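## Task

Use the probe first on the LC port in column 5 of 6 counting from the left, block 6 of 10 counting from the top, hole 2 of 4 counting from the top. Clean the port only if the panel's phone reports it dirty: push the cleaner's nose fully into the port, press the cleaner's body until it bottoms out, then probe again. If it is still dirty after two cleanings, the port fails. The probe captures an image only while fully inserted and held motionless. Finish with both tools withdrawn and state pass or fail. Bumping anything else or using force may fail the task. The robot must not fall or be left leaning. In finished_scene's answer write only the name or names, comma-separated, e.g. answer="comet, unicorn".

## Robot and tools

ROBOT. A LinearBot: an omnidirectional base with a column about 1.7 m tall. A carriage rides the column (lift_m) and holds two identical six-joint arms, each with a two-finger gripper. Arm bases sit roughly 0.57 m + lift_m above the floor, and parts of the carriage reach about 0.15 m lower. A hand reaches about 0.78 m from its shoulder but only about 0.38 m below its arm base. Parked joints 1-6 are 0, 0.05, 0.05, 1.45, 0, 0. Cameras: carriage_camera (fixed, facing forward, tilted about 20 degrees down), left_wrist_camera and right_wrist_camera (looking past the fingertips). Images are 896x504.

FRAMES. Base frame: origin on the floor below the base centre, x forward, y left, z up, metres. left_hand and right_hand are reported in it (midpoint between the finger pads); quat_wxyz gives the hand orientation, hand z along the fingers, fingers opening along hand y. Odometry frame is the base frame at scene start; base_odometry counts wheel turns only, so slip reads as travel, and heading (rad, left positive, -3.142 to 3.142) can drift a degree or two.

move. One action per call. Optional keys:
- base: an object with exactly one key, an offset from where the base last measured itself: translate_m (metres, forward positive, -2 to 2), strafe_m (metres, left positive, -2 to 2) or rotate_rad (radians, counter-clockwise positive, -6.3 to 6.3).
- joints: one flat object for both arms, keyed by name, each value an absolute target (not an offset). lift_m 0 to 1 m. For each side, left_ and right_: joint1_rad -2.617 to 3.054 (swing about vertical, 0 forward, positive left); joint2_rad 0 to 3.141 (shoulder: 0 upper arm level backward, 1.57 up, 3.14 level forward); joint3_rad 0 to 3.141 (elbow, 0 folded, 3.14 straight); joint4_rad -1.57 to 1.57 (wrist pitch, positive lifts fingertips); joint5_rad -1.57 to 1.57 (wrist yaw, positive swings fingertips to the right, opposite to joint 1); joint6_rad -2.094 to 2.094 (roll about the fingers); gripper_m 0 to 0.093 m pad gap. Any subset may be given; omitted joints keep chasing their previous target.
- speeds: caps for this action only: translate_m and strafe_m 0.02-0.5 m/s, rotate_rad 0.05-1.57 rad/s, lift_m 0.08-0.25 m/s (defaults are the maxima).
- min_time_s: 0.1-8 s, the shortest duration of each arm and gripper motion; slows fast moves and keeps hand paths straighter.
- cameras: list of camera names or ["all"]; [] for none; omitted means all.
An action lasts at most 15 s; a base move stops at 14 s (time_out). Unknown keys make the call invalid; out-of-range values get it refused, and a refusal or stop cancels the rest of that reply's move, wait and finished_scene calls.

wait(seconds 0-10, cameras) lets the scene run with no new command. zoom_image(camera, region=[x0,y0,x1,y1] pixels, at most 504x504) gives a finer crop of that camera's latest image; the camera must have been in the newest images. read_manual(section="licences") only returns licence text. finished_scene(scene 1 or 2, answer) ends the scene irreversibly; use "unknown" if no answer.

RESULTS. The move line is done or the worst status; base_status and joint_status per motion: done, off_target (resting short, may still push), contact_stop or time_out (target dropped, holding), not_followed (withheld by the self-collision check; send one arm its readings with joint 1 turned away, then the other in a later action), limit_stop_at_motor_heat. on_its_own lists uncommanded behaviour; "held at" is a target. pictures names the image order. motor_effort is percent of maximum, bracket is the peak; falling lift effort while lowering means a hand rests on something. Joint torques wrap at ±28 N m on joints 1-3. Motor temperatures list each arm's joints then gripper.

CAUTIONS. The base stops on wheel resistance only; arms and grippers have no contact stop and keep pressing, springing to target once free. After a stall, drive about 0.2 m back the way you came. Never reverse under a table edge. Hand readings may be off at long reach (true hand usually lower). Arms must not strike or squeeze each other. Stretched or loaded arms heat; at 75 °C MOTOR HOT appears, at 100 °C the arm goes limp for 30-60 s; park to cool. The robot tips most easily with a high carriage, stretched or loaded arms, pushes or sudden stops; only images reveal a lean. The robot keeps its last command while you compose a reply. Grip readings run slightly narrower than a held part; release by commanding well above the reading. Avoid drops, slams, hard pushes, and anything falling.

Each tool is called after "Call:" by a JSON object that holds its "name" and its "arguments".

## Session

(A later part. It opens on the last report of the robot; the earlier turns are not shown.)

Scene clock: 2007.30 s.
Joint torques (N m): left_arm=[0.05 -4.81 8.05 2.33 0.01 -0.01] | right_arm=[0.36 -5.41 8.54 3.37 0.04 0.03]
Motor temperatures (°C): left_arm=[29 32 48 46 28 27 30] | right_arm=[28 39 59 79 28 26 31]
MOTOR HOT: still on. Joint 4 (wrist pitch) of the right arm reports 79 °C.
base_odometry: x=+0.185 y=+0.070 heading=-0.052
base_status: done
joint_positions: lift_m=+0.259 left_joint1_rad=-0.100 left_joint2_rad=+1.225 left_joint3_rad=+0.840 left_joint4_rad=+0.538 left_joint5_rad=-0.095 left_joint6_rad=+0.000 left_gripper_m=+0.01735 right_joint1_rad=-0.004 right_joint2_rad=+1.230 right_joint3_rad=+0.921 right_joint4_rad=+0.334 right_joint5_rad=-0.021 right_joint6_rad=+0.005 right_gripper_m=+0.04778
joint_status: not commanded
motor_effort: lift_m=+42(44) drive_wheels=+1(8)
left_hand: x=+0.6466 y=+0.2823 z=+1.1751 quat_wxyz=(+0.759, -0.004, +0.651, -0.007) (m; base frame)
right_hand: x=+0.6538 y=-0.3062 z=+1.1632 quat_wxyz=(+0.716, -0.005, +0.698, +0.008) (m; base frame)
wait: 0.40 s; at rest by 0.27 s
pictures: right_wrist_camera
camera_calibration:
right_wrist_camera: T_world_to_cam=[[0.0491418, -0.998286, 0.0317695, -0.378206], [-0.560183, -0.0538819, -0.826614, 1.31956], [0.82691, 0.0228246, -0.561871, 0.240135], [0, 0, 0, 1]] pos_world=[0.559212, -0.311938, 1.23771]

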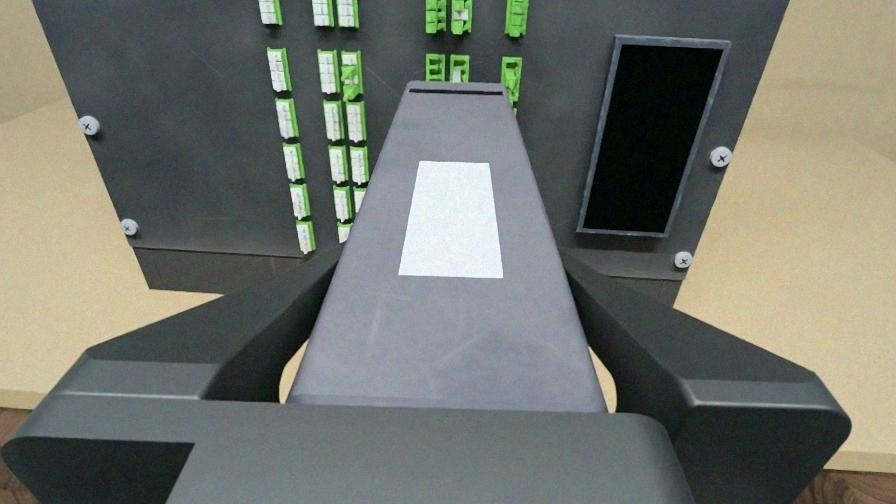

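Call:
{"name": "move", "arguments": {"base": {"translate_m": 0.0015}, "speeds": {"translate_m": 0.02}, "cameras": []}}

Call:
{"name": "wait", "arguments": {"seconds": 0.4, "cameras": ["right_wrist_camera"]}}

Call:
{"name": "zoom_image", "arguments": {"camera": "right_wrist_camera", "region": [446, 56, 470, 80]}}

Scene clock: 2015.20 s.
Joint torques (N m): left_arm=[0.06 -4.93 7.88 2.36 0.01 -0.02] | right_arm=[0.38 -5.41 8.51 3.35 0.04 0.03]
Motor temperatures (°C): left_arm=[29 32 48 46 28 27 30] | right_arm=[28 39 59 79 28 26 31]
move: done
MOTOR HOT: still on. Joint 4 (wrist pitch) of the right arm reports 79 °C.
base_odometry: x=+0.187 y=+0.069 heading=-0.052
base_status: done
joint_positions: lift_m=+0.259 left_joint1_rad=-0.100 left_joint2_rad=+1.225 left_joint3_rad=+0.840 left_joint4_rad=+0.538 left_joint5_rad=-0.095 left_joint6_rad=+0.000 left_gripper_m=+0.01735 right_joint1_rad=-0.004 right_joint2_rad=+1.230 right_joint3_rad=+0.921 right_joint4_rad=+0.334 right_joint5_rad=-0.021 right_joint6_rad=+0.005 right_gripper_m=+0.04778
joint_status: not commanded
motor_effort: lift_m=+38(43) drive_wheels=+2(8)
left_hand: x=+0.6466 y=+0.2823 z=+1.1749 quat_wxyz=(+0.759, -0.003, +0.652, -0.007) (m; base frame)
right_hand: x=+0.6538 y=-0.3062 z=+1.1632 quat_wxyz=(+0.716, -0.005, +0.698, +0.008) (m; base frame)
pictures: none
No camera images: "cameras" was empty.

Scene clock: 2015.60 s.
Joint torques (N m): left_arm=[0.05 -4.89 8.02 2.36 0 -0.01] | right_arm=[0.35 -5.39 8.55 3.38 0.04 0.02]
Motor temperatures (°C): left_arm=[29 32 48 46 28 27 30] | right_arm=[28 39 59 79 28 26 31]
MOTOR HOT: still on. Joint 4 (wrist pitch) of the right arm reports 79 °C.
base_odometry: x=+0.187 y=+0.069 heading=-0.052
base_status: done
joint_positions: lift_m=+0.259 left_joint1_rad=-0.100 left_joint2_rad=+1.225 left_joint3_rad=+0.840 left_joint4_rad=+0.538 left_joint5_rad=-0.095 left_joint6_rad=+0.000 left_gripper_m=+0.01735 right_joint1_rad=-0.004 right_joint2_rad=+1.230 right_joint3_rad=+0.921 right_joint4_rad=+0.334 right_joint5_rad=-0.021 right_joint6_rad=+0.005 right_gripper_m=+0.04778
joint_status: not commanded
motor_effort: lift_m=+39(43) drive_wheels=+2(8)
left_hand: x=+0.6466 y=+0.2823 z=+1.1749 quat_wxyz=(+0.759, -0.003, +0.652, -0.007) (m; base frame)
right_hand: x=+0.6538 y=-0.3062 z=+1.1632 quat_wxyz=(+0.716, -0.005, +0.698, +0.008) (m; base frame)
wait: 0.40 s; at rest by 0.27 s
pictures: right_wrist_camera
camera_calibration:
right_wrist_camera: T_world_to_cam=[[0.0491418, -0.998286, 0.0317695, -0.378206], [-0.560183, -0.0538819, -0.826614, 1.31956], [0.82691, 0.0228246, -0.561871, 0.240135], [0, 0, 0, 1]] pos_world=[0.559212, -0.311938, 1.23771]

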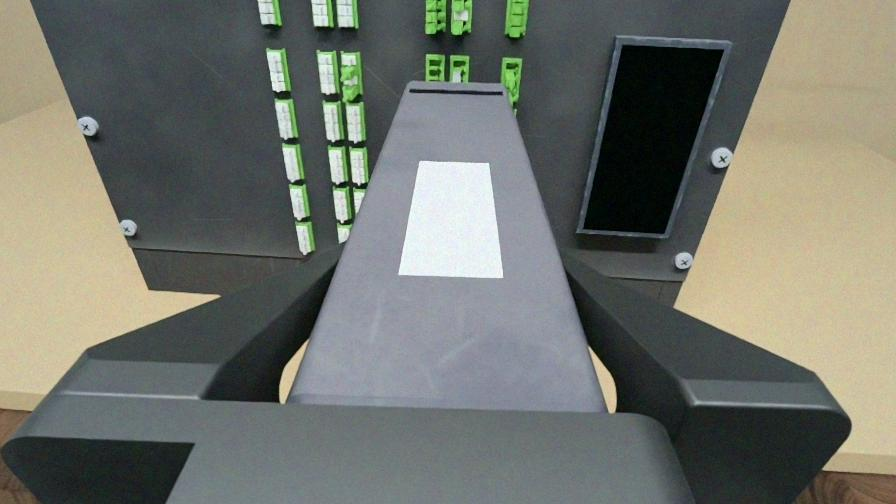

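Scaled by 21.000 from the camera's 896x504 image, which has a finer 1280x720 frame.

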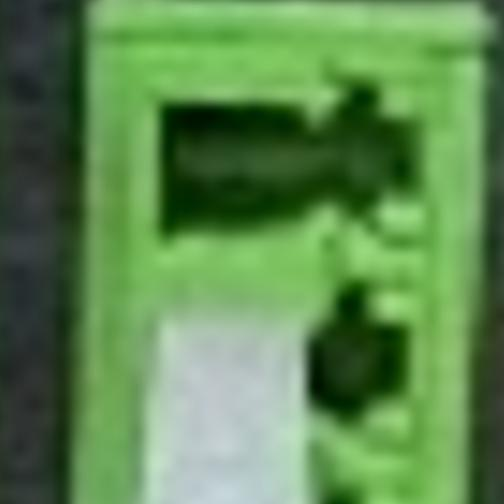

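Call:
{"name": "move", "arguments": {"base": {"translate_m": 0.003}, "speeds": {"translate_m": 0.02}, "cameras": []}}

Call:
{"name": "wait", "arguments": {"seconds": 0.4, "cameras": ["right_wrist_camera"]}}

Call:
{"name": "zoom_image", "arguments": {"camera": "right_wrist_camera", "region": [446, 56, 470, 80]}}

Scene clock: 2021.20 s.
Joint torques (N m): left_arm=[0.05 -4.88 7.99 2.39 0 -0.02] | right_arm=[0.35 -5.38 8.54 3.36 0.04 0.02]
Motor temperatures (°C): left_arm=[29 32 48 46 28 27 30] | right_arm=[28 39 59 78 28 26 31]
move: done
MOTOR HOT: still on. Joint 4 (wrist pitch) of the right arm reports 78 °C.
base_odometry: x=+0.190 y=+0.069 heading=-0.053
base_status: done
joint_positions: lift_m=+0.259 left_joint1_rad=-0.100 left_joint2_rad=+1.225 left_joint3_rad=+0.840 left_joint4_rad=+0.538 left_joint5_rad=-0.095 left_joint6_rad=+0.000 left_gripper_m=+0.01735 right_joint1_rad=-0.004 right_joint2_rad=+1.230 right_joint3_rad=+0.921 right_joint4_rad=+0.333 right_joint5_rad=-0.021 right_joint6_rad=+0.005 right_gripper_m=+0.04778
joint_status: not commanded
motor_effort: lift_m=+43(46) drive_wheels=-4(9)
left_hand: x=+0.6466 y=+0.2823 z=+1.1750 quat_wxyz=(+0.759, -0.003, +0.651, -0.007) (m; base frame)
right_hand: x=+0.6538 y=-0.3062 z=+1.1631 quat_wxyz=(+0.715, -0.005, +0.699, +0.008) (m; base frame)
pictures: none
No camera images: "cameras" was empty.

Scene clock: 2021.60 s.
Joint torques (N m): left_arm=[0.03 -4.96 7.97 2.35 0.01 -0.02] | right_arm=[0.36 -5.44 8.54 3.37 0.04 0.02]
Motor temperatures (°C): left_arm=[29 32 48 46 28 27 30] | right_arm=[28 39 59 78 28 26 31]
MOTOR HOT: still on. Joint 4 (wrist pitch) of the right arm reports 78 °C.
base_odometry: x=+0.190 y=+0.069 heading=-0.053
base_status: done
joint_positions: lift_m=+0.259 left_joint1_rad=-0.100 left_joint2_rad=+1.225 left_joint3_rad=+0.840 left_joint4_rad=+0.538 left_joint5_rad=-0.095 left_joint6_rad=+0.000 left_gripper_m=+0.01735 right_joint1_rad=-0.004 right_joint2_rad=+1.230 right_joint3_rad=+0.921 right_joint4_rad=+0.333 right_joint5_rad=-0.021 right_joint6_rad=+0.005 right_gripper_m=+0.04778
joint_status: not commanded
motor_effort: lift_m=+40(46) drive_wheels=-4(9)
left_hand: x=+0.6466 y=+0.2823 z=+1.1750 quat_wxyz=(+0.759, -0.003, +0.651, -0.007) (m; base frame)
right_hand: x=+0.6538 y=-0.3062 z=+1.1631 quat_wxyz=(+0.715, -0.005, +0.699, +0.008) (m; base frame)
wait: 0.40 s; at rest by 0.27 s
pictures: right_wrist_camera
camera_calibration:
right_wrist_camera: T_world_to_cam=[[0.0492365, -0.998284, 0.0316966, -0.378167], [-0.560477, -0.0538829, -0.826415, 1.31948], [0.826705, 0.0229246, -0.562168, 0.240646], [0, 0, 0, 1]] pos_world=[0.559212, -0.311938, 1.23771]

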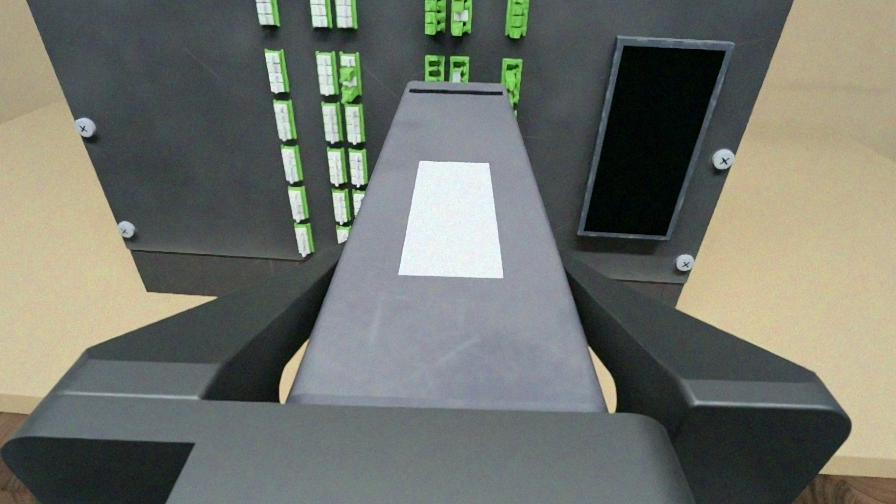

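Scaled by 21.000 from the camera's 896x504 image, which has a finer 1280x720 frame.

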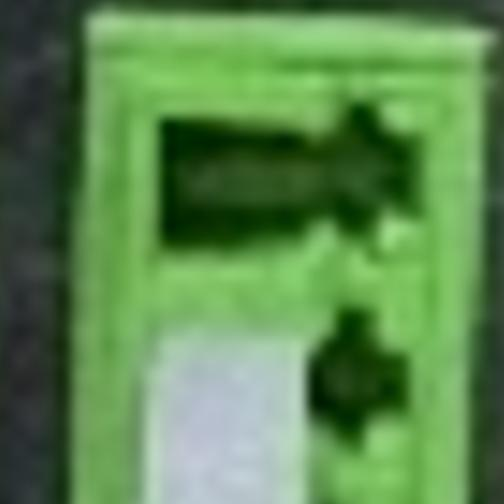

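Call:
{"name": "move", "arguments": {"base": {"translate_m": 0.007}, "speeds": {"translate_m": 0.02}, "cameras": []}}

Call:
{"name": "wait", "arguments": {"seconds": 0.4, "cameras": ["right_wrist_camera"]}}

Call:
{"name": "zoom_image", "arguments": {"camera": "right_wrist_camera", "region": [446, 56, 470, 80]}}

Scene clock: 2026.57 s.
Joint torques (N m): left_arm=[0.05 -4.97 8.03 2.37 0 -0.02] | right_arm=[0.35 -3.48 8.57 3.71 0.04 0.01]
Motor temperatures (°C): left_arm=[29 32 48 46 28 27 30] | right_arm=[28 39 59 79 28 26 31]
move: done
MOTOR HOT: still on. Joint 4 (wrist pitch) of the right arm reports 79 °C.
base_odometry: x=+0.197 y=+0.068 heading=-0.053
base_status: done
joint_positions: lift_m=+0.259 left_joint1_rad=-0.100 left_joint2_rad=+1.225 left_joint3_rad=+0.840 left_joint4_rad=+0.538 left_joint5_rad=-0.095 left_joint6_rad=+0.000 left_gripper_m=+0.01735 right_joint1_rad=-0.004 right_joint2_rad=+1.208 right_joint3_rad=+0.921 right_joint4_rad=+0.305 right_joint5_rad=-0.021 right_joint6_rad=+0.006 right_gripper_m=+0.04778
joint_status: not commanded
motor_effort: lift_m=+42(43) drive_wheels=+4(10)
left_hand: x=+0.6466 y=+0.2823 z=+1.1749 quat_wxyz=(+0.759, -0.003, +0.652, -0.007) (m; base frame)
right_hand: x=+0.6487 y=-0.3062 z=+1.1651 quat_wxyz=(+0.713, -0.004, +0.701, +0.008) (m; base frame)
pictures: none
No camera images: "cameras" was empty.

Scene clock: 2026.97 s.
Joint torques (N m): left_arm=[0.03 -4.98 8.01 2.36 0 -0.01] | right_arm=[0.36 -3.47 8.53 3.7 0.03 0]
Motor temperatures (°C): left_arm=[29 32 48 46 28 27 30] | right_arm=[28 39 59 79 28 26 31]
MOTOR HOT: still on. Joint 4 (wrist pitch) of the right arm reports 79 °C.
base_odometry: x=+0.197 y=+0.068 heading=-0.053
base_status: done
joint_positions: lift_m=+0.259 left_joint1_rad=-0.100 left_joint2_rad=+1.225 left_joint3_rad=+0.840 left_joint4_rad=+0.538 left_joint5_rad=-0.095 left_joint6_rad=+0.000 left_gripper_m=+0.01735 right_joint1_rad=-0.004 right_joint2_rad=+1.208 right_joint3_rad=+0.921 right_joint4_rad=+0.305 right_joint5_rad=-0.021 right_joint6_rad=+0.006 right_gripper_m=+0.04778
joint_status: not commanded
motor_effort: lift_m=+40(43) drive_wheels=+4(10)
left_hand: x=+0.6466 y=+0.2823 z=+1.1749 quat_wxyz=(+0.759, -0.003, +0.652, -0.007) (m; base frame)
right_hand: x=+0.6487 y=-0.3062 z=+1.1651 quat_wxyz=(+0.713, -0.004, +0.701, +0.008) (m; base frame)
wait: 0.40 s; at rest by 0.27 s
pictures: right_wrist_camera
camera_calibration:
right_wrist_camera: T_world_to_cam=[[0.0494256, -0.998318, 0.0303127, -0.376517], [-0.56555, -0.0529895, -0.82301, 1.31783], [0.823232, 0.0235344, -0.567217, 0.254352], [0, 0, 0, 1]] pos_world=[0.554518, -0.312039, 1.24027]

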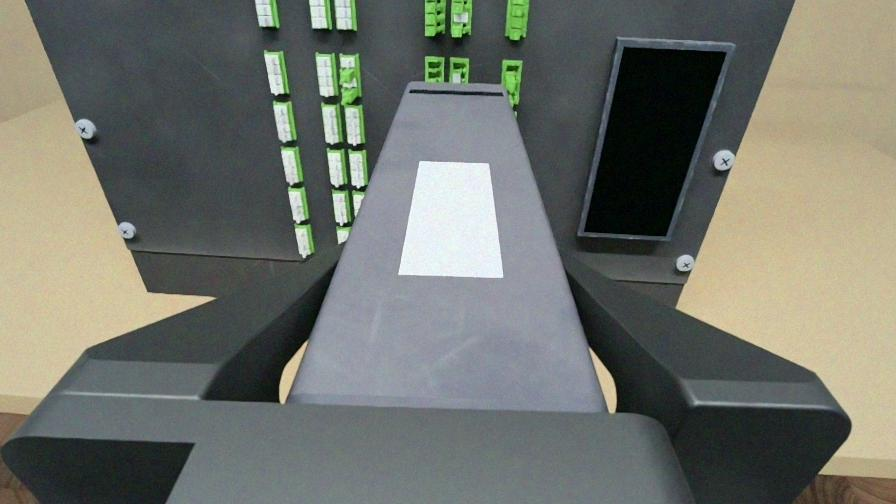

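Scaled by 21.000 from the camera's 896x504 image, which has a finer 1280x720 frame.

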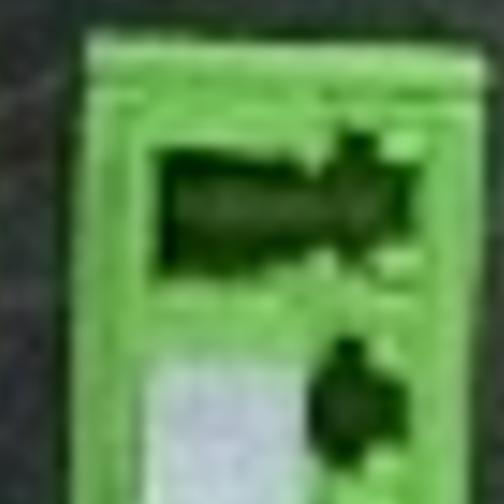

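Call:
{"name": "wait", "arguments": {"seconds": 1.5, "cameras": ["right_wrist_camera"]}}

Call:
{"name": "zoom_image", "arguments": {"camera": "right_wrist_camera", "region": [560, 20, 760, 250]}}

Scene clock: 2054.53 s.
Joint torques (N m): left_arm=[0.06 -4.9 7.99 2.35 0.01 -0.01] | right_arm=[0.38 -3.48 8.54 3.71 0.04 0.01]
Motor temperatures (°C): left_arm=[29 32 48 46 28 27 30] | right_arm=[28 38 59 86 28 26 31]
MOTOR HOT: still on. Joint 4 (wrist pitch) of the right arm reports 86 °C.
base_odometry: x=+0.197 y=+0.068 heading=-0.053
base_status: done
joint_positions: lift_m=+0.259 left_joint1_rad=-0.100 left_joint2_rad=+1.225 left_joint3_rad=+0.840 left_joint4_rad=+0.538 left_joint5_rad=-0.095 left_joint6_rad=+0.000 left_gripper_m=+0.01735 right_joint1_rad=-0.004 right_joint2_rad=+1.208 right_joint3_rad=+0.921 right_joint4_rad=+0.305 right_joint5_rad=-0.021 right_joint6_rad=+0.006 right_gripper_m=+0.04778
joint_status: not commanded
motor_effort: lift_m=+36(43) drive_wheels=+4(10)
left_hand: x=+0.6466 y=+0.2823 z=+1.1749 quat_wxyz=(+0.759, -0.003, +0.652, -0.007) (m; base frame)
right_hand: x=+0.6487 y=-0.3062 z=+1.1651 quat_wxyz=(+0.713, -0.004, +0.701, +0.008) (m; base frame)
wait: 1.50 s; at rest from the start
pictures: right_wrist_camera
camera_calibration:
right_wrist_camera: T_world_to_cam=[[0.0494256, -0.998318, 0.0303127, -0.376517], [-0.56555, -0.0529895, -0.82301, 1.31783], [0.823232, 0.0235344, -0.567217, 0.254352], [0, 0, 0, 1]] pos_world=[0.554518, -0.312039, 1.24027]

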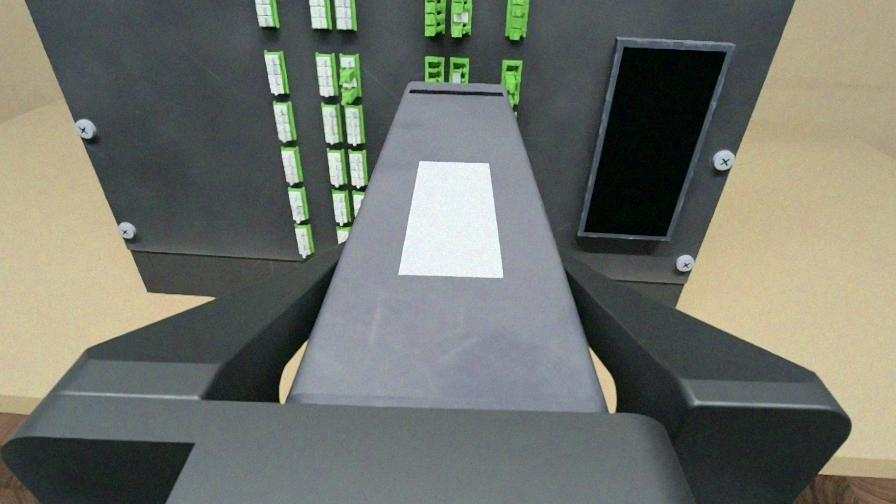

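Scaled by 2.191 from the camera's 896x504 image, which has a finer 1280x720 frame.

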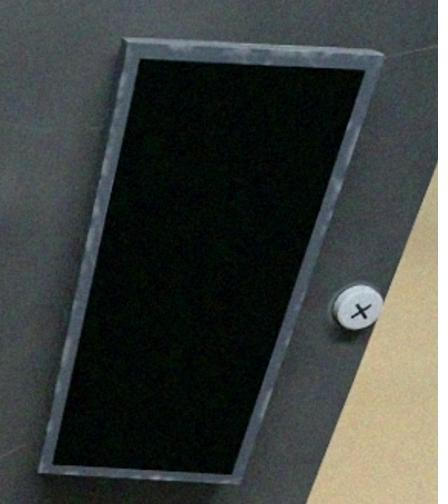

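Call:
{"name": "move", "arguments": {"base": {"translate_m": -0.003}, "joints": {"right_joint4_rad": 0.385}, "speeds": {"translate_m": 0.02}, "cameras": []}}

Call:
{"name": "wait", "arguments": {"seconds": 0.5, "cameras": ["right_wrist_camera"]}}

Call:
{"name": "zoom_image", "arguments": {"camera": "right_wrist_camera", "region": [446, 56, 470, 80]}}

Scene clock: 2062.57 s.
Joint torques (N m): left_arm=[0.02 -4.89 7.95 2.35 0.01 -0.02] | right_arm=[0.35 -4.46 8.53 3.41 0.03 0.01]
Motor temperatures (°C): left_arm=[29 32 48 46 28 27 30] | right_arm=[28 38 59 86 28 26 31]
move: off_target
MOTOR HOT: still on. Joint 4 (wrist pitch) of the right arm reports 86 °C.
base_odometry: x=+0.194 y=+0.069 heading=-0.053
base_status: done
joint_positions: lift_m=+0.259 left_joint1_rad=-0.100 left_joint2_rad=+1.225 left_joint3_rad=+0.840 left_joint4_rad=+0.537 left_joint5_rad=-0.095 left_joint6_rad=+0.000 left_gripper_m=+0.01735 right_joint1_rad=-0.004 right_joint2_rad=+1.218 right_joint3_rad=+0.921 right_joint4_rad=+0.318 right_joint5_rad=-0.020 right_joint6_rad=+0.006 right_gripper_m=+0.04778
joint_status: right_joint4_rad off_target (ended at +0.318, target +0.385)
motor_effort: lift_m=+40(43) drive_wheels=+1(8)
left_hand: x=+0.6466 y=+0.2823 z=+1.1748 quat_wxyz=(+0.758, -0.003, +0.652, -0.007) (m; base frame)
right_hand: x=+0.6512 y=-0.3063 z=+1.1641 quat_wxyz=(+0.714, -0.004, +0.700, +0.008) (m; base frame)
pictures: none
No camera images: "cameras" was empty.

Scene clock: 2063.07 s.
Joint torques (N m): left_arm=[0.06 -4.9 8.01 2.35 0.02 -0.01] | right_arm=[0.35 -4.37 8.57 3.42 0.03 0.01]
Motor temperatures (°C): left_arm=[29 32 48 46 28 27 30] | right_arm=[28 38 59 86 28 26 31]
MOTOR HOT: still on. Joint 4 (wrist pitch) of the right arm reports 86 °C.
base_odometry: x=+0.194 y=+0.069 heading=-0.053
base_status: done
joint_positions: lift_m=+0.259 left_joint1_rad=-0.100 left_joint2_rad=+1.225 left_joint3_rad=+0.840 left_joint4_rad=+0.537 left_joint5_rad=-0.095 left_joint6_rad=+0.000 left_gripper_m=+0.01735 right_joint1_rad=-0.004 right_joint2_rad=+1.218 right_joint3_rad=+0.921 right_joint4_rad=+0.318 right_joint5_rad=-0.020 right_joint6_rad=+0.006 right_gripper_m=+0.04778
joint_status: right_joint4_rad off_target (ended at +0.318, target +0.385)
motor_effort: lift_m=+38(43) drive_wheels=+1(8)
left_hand: x=+0.6466 y=+0.2823 z=+1.1748 quat_wxyz=(+0.758, -0.003, +0.652, -0.007) (m; base frame)
right_hand: x=+0.6512 y=-0.3063 z=+1.1641 quat_wxyz=(+0.714, -0.004, +0.700, +0.008) (m; base frame)
wait: 0.50 s; at rest by 0.27 s
pictures: right_wrist_camera
camera_calibration:
right_wrist_camera: T_world_to_cam=[[0.0489817, -0.998336, 0.030446, -0.376517], [-0.56331, -0.0527842, -0.824558, 1.3188], [0.824792, 0.0232377, -0.564958, 0.247971], [0, 0, 0, 1]] pos_world=[0.556814, -0.31204, 1.23899]

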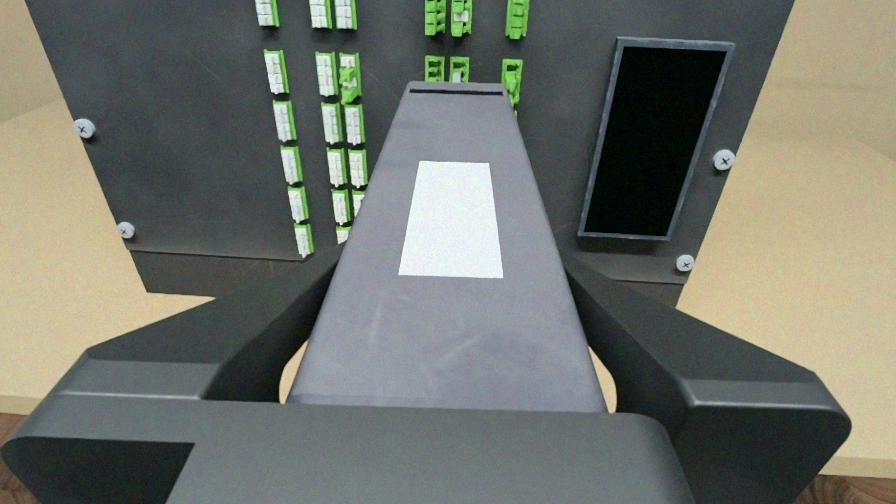

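Scaled by 21.000 from the camera's 896x504 image, which has a finer 1280x720 frame.

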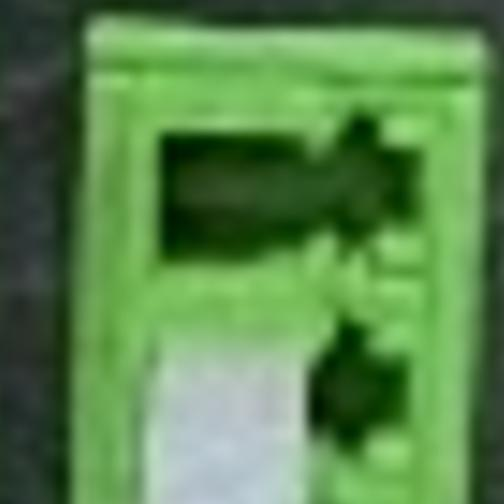

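Call:
{"name": "zoom_image", "arguments": {"camera": "right_wrist_camera", "region": [430, 52, 484, 106]}}

Scaled by 9.333 from the camera's 896x504 image, which has a finer 1280x720 frame.

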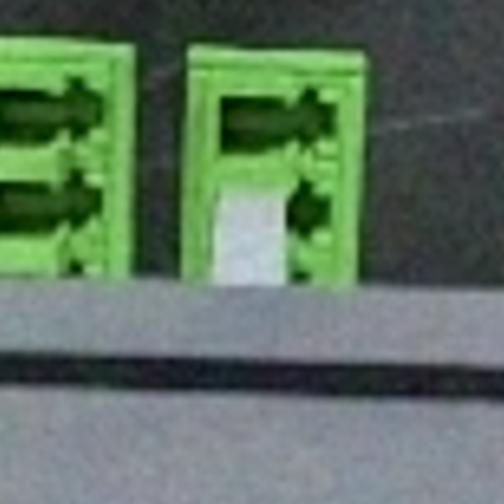

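Call:
{"name": "move", "arguments": {"base": {"translate_m": -0.003}, "speeds": {"translate_m": 0.02}, "cameras": []}}

Call:
{"name": "wait", "arguments": {"seconds": 0.5, "cameras": ["right_wrist_camera"]}}

Call:
{"name": "zoom_image", "arguments": {"camera": "right_wrist_camera", "region": [446, 56, 470, 80]}}

Scene clock: 2101.63 s.
Joint torques (N m): left_arm=[0.08 -4.89 7.95 2.39 0 -0.02] | right_arm=[0.34 -5.42 8.53 3.22 0.03 0.01]
Motor temperatures (°C): left_arm=[29 32 48 46 28 27 30] | right_arm=[28 37 59 81 28 26 31]
move: done
MOTOR HOT: still on. Joint 4 (wrist pitch) of the right arm reports 81 °C.
base_odometry: x=+0.191 y=+0.069 heading=-0.053
base_status: done
joint_positions: lift_m=+0.259 left_joint1_rad=-0.100 left_joint2_rad=+1.225 left_joint3_rad=+0.840 left_joint4_rad=+0.537 left_joint5_rad=-0.095 left_joint6_rad=+0.000 left_gripper_m=+0.01735 right_joint1_rad=-0.004 right_joint2_rad=+1.230 right_joint3_rad=+0.921 right_joint4_rad=+0.333 right_joint5_rad=-0.020 right_joint6_rad=+0.006 right_gripper_m=+0.04778
joint_status: not commanded
motor_effort: lift_m=+41(45) drive_wheels=-2(8)
left_hand: x=+0.6466 y=+0.2823 z=+1.1748 quat_wxyz=(+0.758, -0.003, +0.652, -0.007) (m; base frame)
right_hand: x=+0.6537 y=-0.3063 z=+1.1631 quat_wxyz=(+0.715, -0.004, +0.699, +0.008) (m; base frame)
pictures: none
No camera images: "cameras" was empty.

Scene clock: 2102.13 s.
Joint torques (N m): left_arm=[0.03 -4.93 7.99 2.37 0.02 -0.02] | right_arm=[0.38 -5.45 8.54 3.23 0.03 0.01]
Motor temperatures (°C): left_arm=[29 32 48 46 28 27 30] | right_arm=[28 37 59 81 28 26 31]
MOTOR HOT: still on. Joint 4 (wrist pitch) of the right arm reports 81 °C.
base_odometry: x=+0.191 y=+0.069 heading=-0.053
base_status: done
joint_positions: lift_m=+0.259 left_joint1_rad=-0.100 left_joint2_rad=+1.225 left_joint3_rad=+0.840 left_joint4_rad=+0.537 left_joint5_rad=-0.095 left_joint6_rad=+0.000 left_gripper_m=+0.01735 right_joint1_rad=-0.004 right_joint2_rad=+1.230 right_joint3_rad=+0.921 right_joint4_rad=+0.333 right_joint5_rad=-0.020 right_joint6_rad=+0.006 right_gripper_m=+0.04778
joint_status: not commanded
motor_effort: lift_m=+38(45) drive_wheels=-2(8)
left_hand: x=+0.6466 y=+0.2823 z=+1.1748 quat_wxyz=(+0.758, -0.003, +0.652, -0.007) (m; base frame)
right_hand: x=+0.6537 y=-0.3063 z=+1.1631 quat_wxyz=(+0.715, -0.004, +0.699, +0.008) (m; base frame)
wait: 0.50 s; at rest by 0.27 s
pictures: right_wrist_camera
camera_calibration:
right_wrist_camera: T_world_to_cam=[[0.0488793, -0.998335, 0.0306143, -0.376741], [-0.560516, -0.052787, -0.826459, 1.31983], [0.8267, 0.023237, -0.562163, 0.240825], [0, 0, 0, 1]] pos_world=[0.559111, -0.31204, 1.2377]

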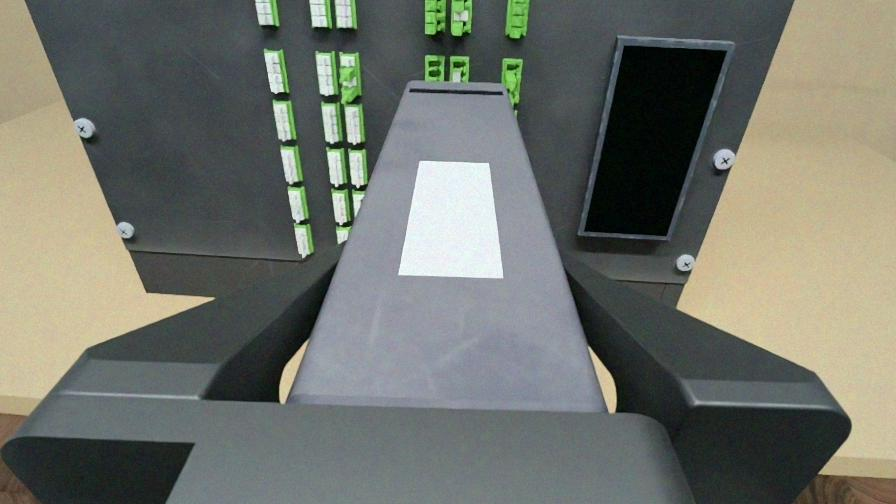

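Scaled by 21.000 from the camera's 896x504 image, which has a finer 1280x720 frame.

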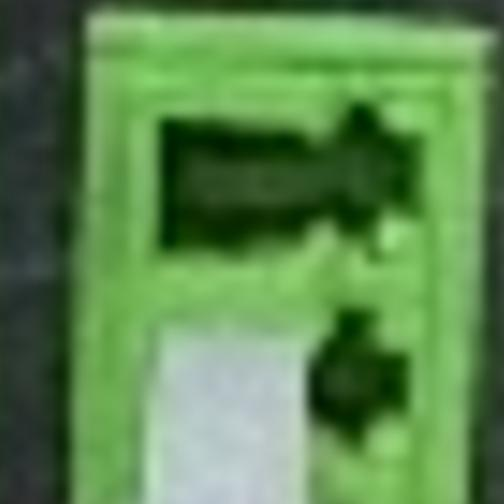

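Call:
{"name": "wait", "arguments": {"seconds": 0.1, "cameras": ["carriage_camera"]}}

Call:
{"name": "zoom_image", "arguments": {"camera": "carriage_camera", "region": [545, 160, 601, 216]}}

Scene clock: 2118.17 s.
Joint torques (N m): left_arm=[0.02 -4.96 7.99 2.36 0.01 -0.02] | right_arm=[0.34 -5.39 8.54 3.25 0.02 0.01]
Motor temperatures (°C): left_arm=[29 32 48 46 28 27 30] | right_arm=[28 37 59 80 28 26 31]
MOTOR HOT: still on. Joint 4 (wrist pitch) of the right arm reports 80 °C.
base_odometry: x=+0.191 y=+0.069 heading=-0.053
base_status: done
joint_positions: lift_m=+0.259 left_joint1_rad=-0.100 left_joint2_rad=+1.225 left_joint3_rad=+0.840 left_joint4_rad=+0.537 left_joint5_rad=-0.095 left_joint6_rad=+0.000 left_gripper_m=+0.01735 right_joint1_rad=-0.004 right_joint2_rad=+1.230 right_joint3_rad=+0.921 right_joint4_rad=+0.333 right_joint5_rad=-0.020 right_joint6_rad=+0.006 right_gripper_m=+0.04778
joint_status: not commanded
motor_effort: lift_m=+40(45) drive_wheels=-2(8)
left_hand: x=+0.6466 y=+0.2823 z=+1.1748 quat_wxyz=(+0.758, -0.003, +0.652, -0.007) (m; base frame)
right_hand: x=+0.6537 y=-0.3063 z=+1.1631 quat_wxyz=(+0.715, -0.004, +0.699, +0.008) (m; base frame)
wait: 0.10 s; at rest from the start
pictures: carriage_camera
camera_calibration:
carriage_camera: T_world_to_cam=[[0.0437792, -0.998787, 0.0225464, -0.0323286], [-0.363853, -0.0369585, -0.930723, 1.20191], [0.930427, 0.0325427, -0.365029, 0.314844], [0, 0, 0, 1]] pos_world=[0.145796, 0.00188573, 1.23431]

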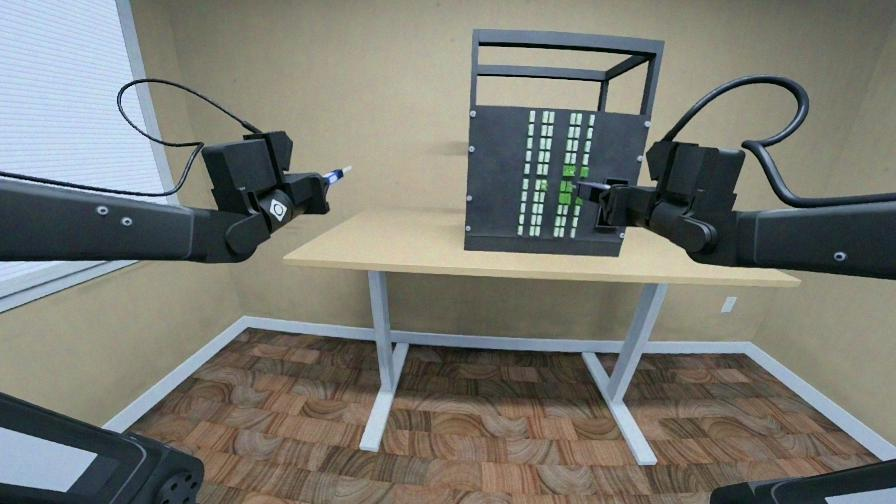

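Scaled by 9.000 from the camera's 896x504 image, which has a finer 1280x720 frame.

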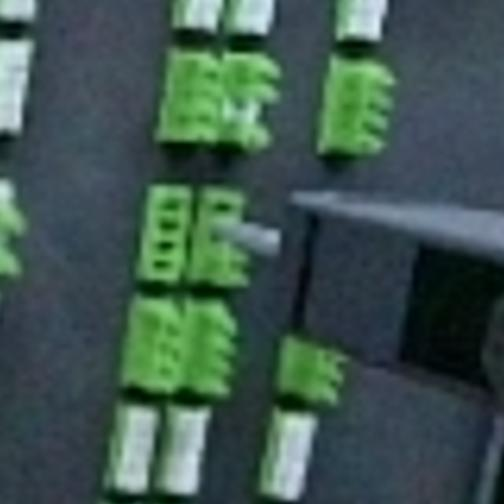

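Call:
{"name": "wait", "arguments": {"seconds": 0.1, "cameras": ["right_wrist_camera"]}}

Call:
{"name": "zoom_image", "arguments": {"camera": "right_wrist_camera", "region": [72, 114, 100, 142]}}

Call:
{"name": "zoom_image", "arguments": {"camera": "right_wrist_camera", "region": [112, 216, 140, 244]}}

Call:
{"name": "zoom_image", "arguments": {"camera": "right_wrist_camera", "region": [710, 146, 738, 174]}}

Call:
{"name": "zoom_image", "arguments": {"camera": "right_wrist_camera", "region": [671, 249, 699, 277]}}

Scene clock: 2157.43 s.
Joint torques (N m): left_arm=[0.03 -4.93 7.99 2.36 0 -0.02] | right_arm=[0.36 -5.44 8.55 3.24 0.03 0.01]
Motor temperatures (°C): left_arm=[29 32 48 46 28 27 30] | right_arm=[28 38 59 79 28 26 31]
MOTOR HOT: still on. Joint 4 (wrist pitch) of the right arm reports 79 °C.
base_odometry: x=+0.191 y=+0.069 heading=-0.053
base_status: done
joint_positions: lift_m=+0.259 left_joint1_rad=-0.100 left_joint2_rad=+1.225 left_joint3_rad=+0.840 left_joint4_rad=+0.537 left_joint5_rad=-0.095 left_joint6_rad=+0.000 left_gripper_m=+0.01735 right_joint1_rad=-0.004 right_joint2_rad=+1.230 right_joint3_rad=+0.921 right_joint4_rad=+0.333 right_joint5_rad=-0.020 right_joint6_rad=+0.006 right_gripper_m=+0.04778
joint_status: not commanded
motor_effort: lift_m=+40(45) drive_wheels=-2(8)
left_hand: x=+0.6466 y=+0.2823 z=+1.1748 quat_wxyz=(+0.758, -0.003, +0.652, -0.007) (m; base frame)
right_hand: x=+0.6537 y=-0.3063 z=+1.1631 quat_wxyz=(+0.715, -0.004, +0.699, +0.008) (m; base frame)
wait: 0.10 s; at rest from the start
pictures: right_wrist_camera
camera_calibration:
right_wrist_camera: T_world_to_cam=[[0.0488793, -0.998335, 0.0306143, -0.376741], [-0.560516, -0.052787, -0.826459, 1.31983], [0.8267, 0.023237, -0.562163, 0.240825], [0, 0, 0, 1]] pos_world=[0.559111, -0.31204, 1.2377]

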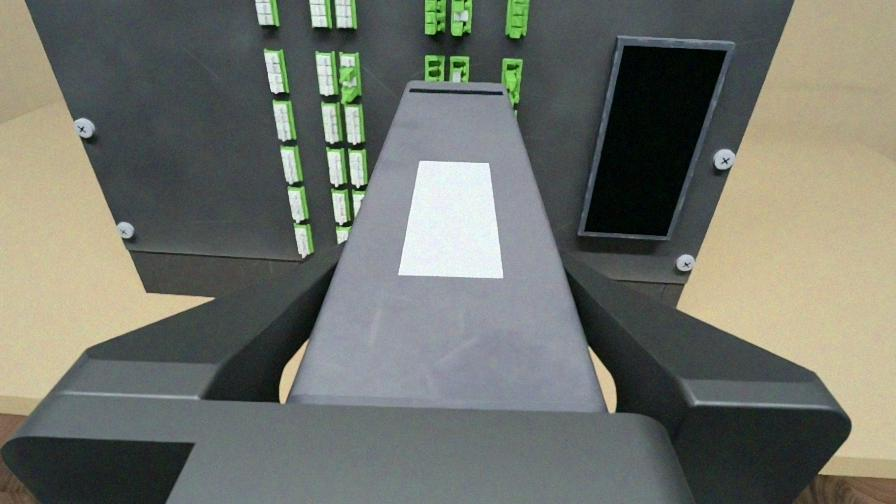

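Scaled by 18.000 from the camera's 896x504 image, which has a finer 1280x720 frame.

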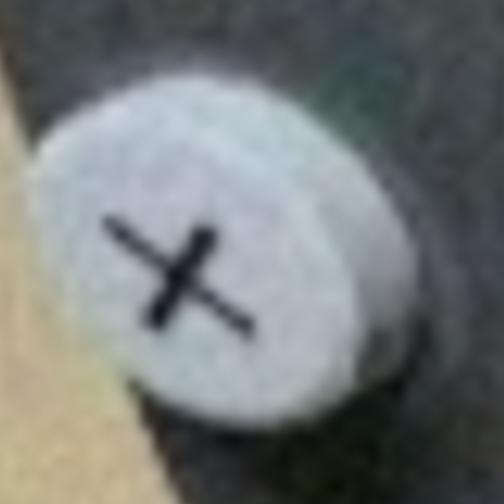

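Scaled by 18.000 from the camera's 896x504 image, which has a finer 1280x720 frame.

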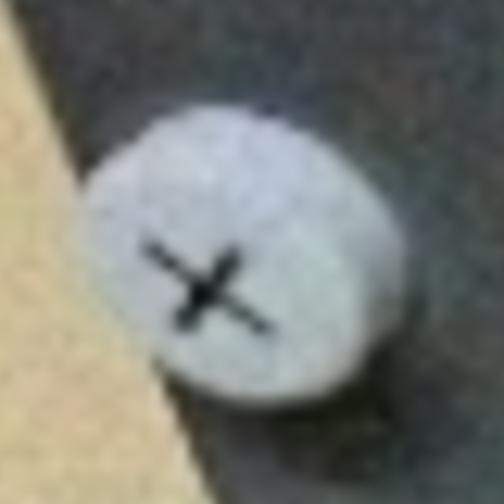

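Scaled by 18.000 from the camera's 896x504 image, which has a finer 1280x720 frame.

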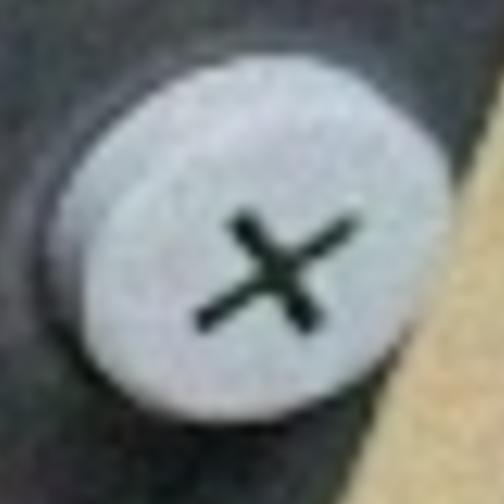

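Scaled by 18.000 from the camera's 896x504 image, which has a finer 1280x720 frame.

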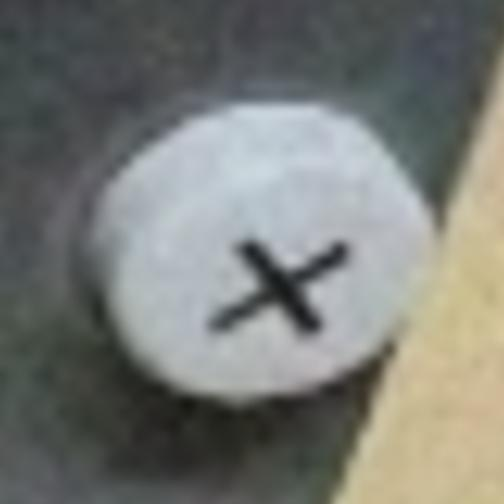

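Call:
{"name": "zoom_image", "arguments": {"camera": "right_wrist_camera", "region": [392, 76, 420, 104]}}

Call:
{"name": "zoom_image", "arguments": {"camera": "right_wrist_camera", "region": [494, 76, 522, 104]}}

Call:
{"name": "zoom_image", "arguments": {"camera": "right_wrist_camera", "region": [300, 340, 328, 368]}}

Call:
{"name": "zoom_image", "arguments": {"camera": "right_wrist_camera", "region": [574, 340, 602, 368]}}

Call:
{"name": "zoom_image", "arguments": {"camera": "right_wrist_camera", "region": [396, 154, 508, 282]}}

Scaled by 18.000 from the camera's 896x504 image, which has a finer 1280x720 frame.

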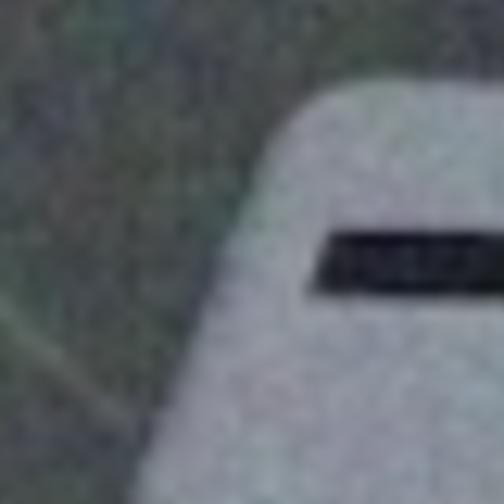

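Scaled by 18.000 from the camera's 896x504 image, which has a finer 1280x720 frame.

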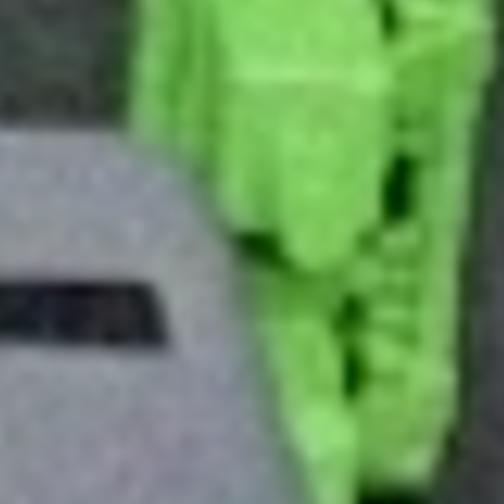

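Scaled by 18.000 from the camera's 896x504 image, which has a finer 1280x720 frame.

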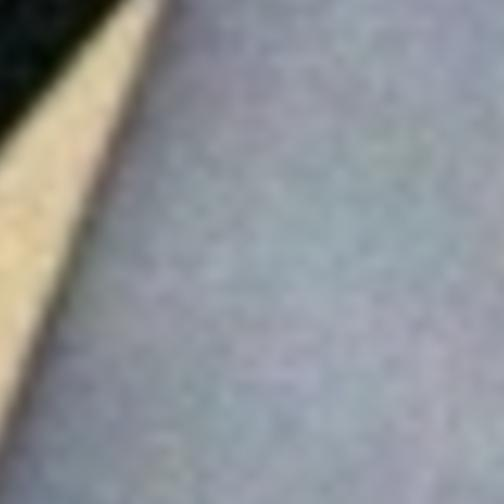

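Scaled by 18.000 from the camera's 896x504 image, which has a finer 1280x720 frame.

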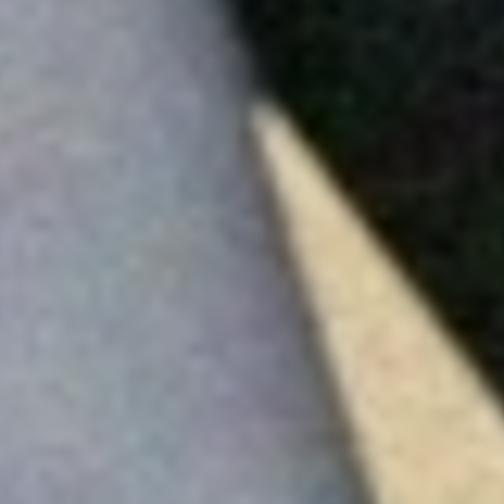

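Scaled by 3.938 from the camera's 896x504 image, which has a finer 1280x720 frame.

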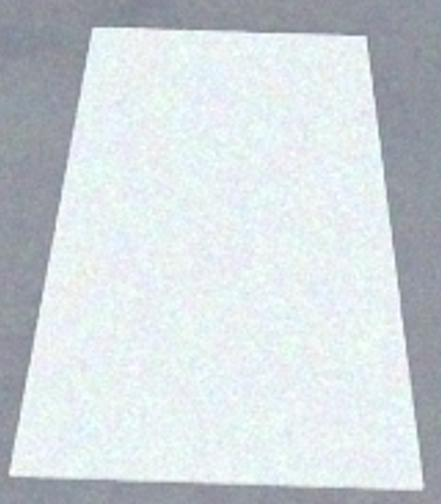

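Call:
{"name": "move", "arguments": {"base": {"translate_m": -0.014}, "speeds": {"translate_m": 0.02}, "cameras": []}}

Call:
{"name": "move", "arguments": {"base": {"strafe_m": 0.0165}, "joints": {"right_joint5_rad": 0.0325}, "speeds": {"strafe_m": 0.03}, "min_time_s": 1.0, "cameras": []}}

Call:
{"name": "move", "arguments": {"joints": {"right_joint5_rad": 0.020}, "cameras": []}}

Call:
{"name": "wait", "arguments": {"seconds": 0.5, "cameras": ["right_wrist_camera"]}}

Call:
{"name": "zoom_image", "arguments": {"camera": "right_wrist_camera", "region": [434, 44, 482, 92]}}

Scene clock: 2225.10 s.
Joint torques (N m): left_arm=[0.06 -4.92 8.06 2.39 0.01 -0.02] | right_arm=[0.36 -5.53 8.57 3.26 0.03 0.01]
Motor temperatures (°C): left_arm=[29 32 49 46 28 27 30] | right_arm=[28 38 60 78 28 26 31]
move: done
MOTOR HOT: still on. Joint 4 (wrist pitch) of the right arm reports 78 °C.
base_odometry: x=+0.177 y=+0.070 heading=-0.053
base_status: done
joint_positions: lift_m=+0.259 left_joint1_rad=-0.100 left_joint2_rad=+1.225 left_joint3_rad=+0.840 left_joint4_rad=+0.537 left_joint5_rad=-0.095 left_joint6_rad=+0.000 left_gripper_m=+0.01735 right_joint1_rad=-0.004 right_joint2_rad=+1.231 right_joint3_rad=+0.921 right_joint4_rad=+0.332 right_joint5_rad=-0.020 right_joint6_rad=+0.006 right_gripper_m=+0.04778
joint_status: not commanded
motor_effort: lift_m=+39(43) drive_wheels=+3(11)
left_hand: x=+0.6467 y=+0.2823 z=+1.1748 quat_wxyz=(+0.758, -0.003, +0.652, -0.007) (m; base frame)
right_hand: x=+0.6542 y=-0.3063 z=+1.1621 quat_wxyz=(+0.714, -0.004, +0.700, +0.008) (m; base frame)
pictures: none
No camera images: "cameras" was empty.

Scene clock: 2226.40 s.
Joint torques (N m): left_arm=[-0.06 -4.93 7.99 2.37 0.01 -0.01] | right_arm=[0.24 -5.56 8.54 3.37 0.27 0.01]
Motor temperatures (°C): left_arm=[29 32 49 46 28 27 30] | right_arm=[28 38 60 78 28 26 31]
move: done
MOTOR HOT: still on. Joint 4 (wrist pitch) of the right arm reports 78 °C.
base_odometry: x=+0.178 y=+0.086 heading=-0.053
base_status: done
joint_positions: lift_m=+0.259 left_joint1_rad=-0.099 left_joint2_rad=+1.225 left_joint3_rad=+0.840 left_joint4_rad=+0.537 left_joint5_rad=-0.096 left_joint6_rad=+0.000 left_gripper_m=+0.01735 right_joint1_rad=-0.002 right_joint2_rad=+1.231 right_joint3_rad=+0.921 right_joint4_rad=+0.323 right_joint5_rad=+0.013 right_joint6_rad=+0.006 right_gripper_m=+0.04778
joint_status: all done
motor_effort: lift_m=+40(46) drive_wheels=+2(7)
left_hand: x=+0.6467 y=+0.2827 z=+1.1748 quat_wxyz=(+0.758, -0.004, +0.652, -0.006) (m; base frame)
right_hand: x=+0.6542 y=-0.3116 z=+1.1598 quat_wxyz=(+0.711, +0.008, +0.703, -0.003) (m; base frame)
pictures: none
No camera images: "cameras" was empty.

Scene clock: 2226.70 s.
Joint torques (N m): left_arm=[-0.05 -4.93 7.99 2.36 0.02 -0.01] | right_arm=[0.27 -5.59 8.54 3.37 0.12 0]
Motor temperatures (°C): left_arm=[29 32 49 46 28 27 30] | right_arm=[28 38 60 78 28 26 31]
move: done
MOTOR HOT: still on. Joint 4 (wrist pitch) of the right arm reports 78 °C.
base_odometry: x=+0.178 y=+0.086 heading=-0.053
base_status: not commanded
joint_positions: lift_m=+0.259 left_joint1_rad=-0.099 left_joint2_rad=+1.225 left_joint3_rad=+0.840 left_joint4_rad=+0.537 left_joint5_rad=-0.096 left_joint6_rad=+0.000 left_gripper_m=+0.01735 right_joint1_rad=-0.002 right_joint2_rad=+1.231 right_joint3_rad=+0.921 right_joint4_rad=+0.323 right_joint5_rad=+0.013 right_joint6_rad=+0.006 right_gripper_m=+0.04778
joint_status: all done
motor_effort: lift_m=+39(43) drive_wheels=+2(2)
left_hand: x=+0.6467 y=+0.2827 z=+1.1748 quat_wxyz=(+0.758, -0.004, +0.652, -0.006) (m; base frame)
right_hand: x=+0.6542 y=-0.3116 z=+1.1598 quat_wxyz=(+0.711, +0.008, +0.703, -0.003) (m; base frame)
pictures: none
No camera images: "cameras" was empty.

Scene clock: 2227.20 s.
Joint torques (N m): left_arm=[0.02 -4.89 8.01 2.36 0.01 -0.01] | right_arm=[0.25 -5.56 8.53 3.37 0.12 0]
Motor temperatures (°C): left_arm=[29 32 49 46 28 27 30] | right_arm=[28 38 60 79 28 26 31]
MOTOR HOT: still on. Joint 4 (wrist pitch) of the right arm reports 79 °C.
base_odometry: x=+0.178 y=+0.086 heading=-0.053
base_status: not commanded
joint_positions: lift_m=+0.259 left_joint1_rad=-0.099 left_joint2_rad=+1.225 left_joint3_rad=+0.840 left_joint4_rad=+0.537 left_joint5_rad=-0.096 left_joint6_rad=+0.000 left_gripper_m=+0.01735 right_joint1_rad=-0.002 right_joint2_rad=+1.231 right_joint3_rad=+0.921 right_joint4_rad=+0.323 right_joint5_rad=+0.013 right_joint6_rad=+0.006 right_gripper_m=+0.04778
joint_status: all done
motor_effort: lift_m=+42(43) drive_wheels=+2(2)
left_hand: x=+0.6467 y=+0.2827 z=+1.1748 quat_wxyz=(+0.758, -0.004, +0.652, -0.006) (m; base frame)
right_hand: x=+0.6542 y=-0.3116 z=+1.1598 quat_wxyz=(+0.711, +0.008, +0.703, -0.003) (m; base frame)
wait: 0.50 s; at rest by 0.27 s
pictures: right_wrist_camera
camera_calibration:
right_wrist_camera: T_world_to_cam=[[0.0168162, -0.99942, 0.0296013, -0.360197], [-0.571949, -0.0338986, -0.819588, 1.3225], [0.820117, -0.00314807, -0.572188, 0.246388], [0, 0, 0, 1]] pos_world=[0.560391, -0.314382, 1.23555]

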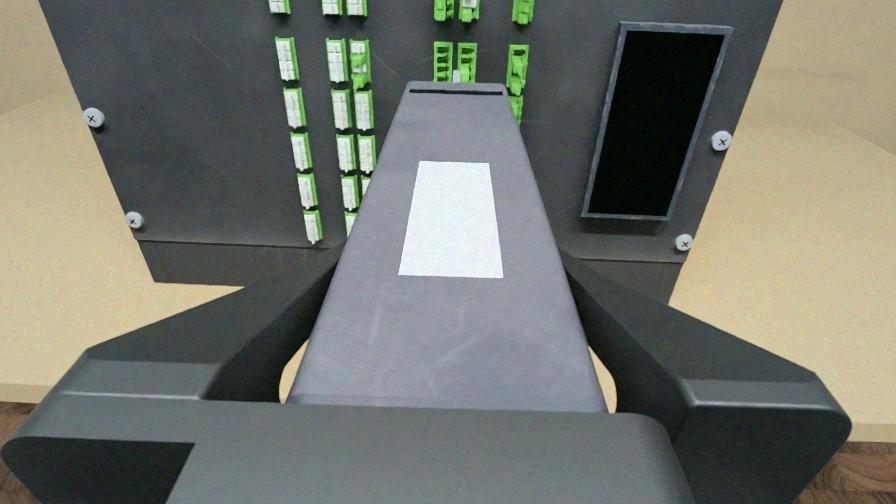

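Scaled by 10.500 from the camera's 896x504 image, which has a finer 1280x720 frame.

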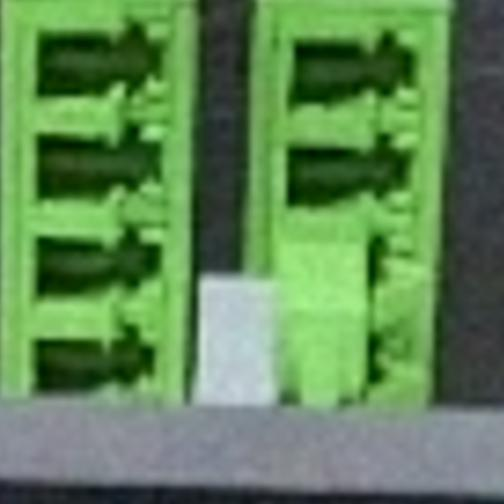

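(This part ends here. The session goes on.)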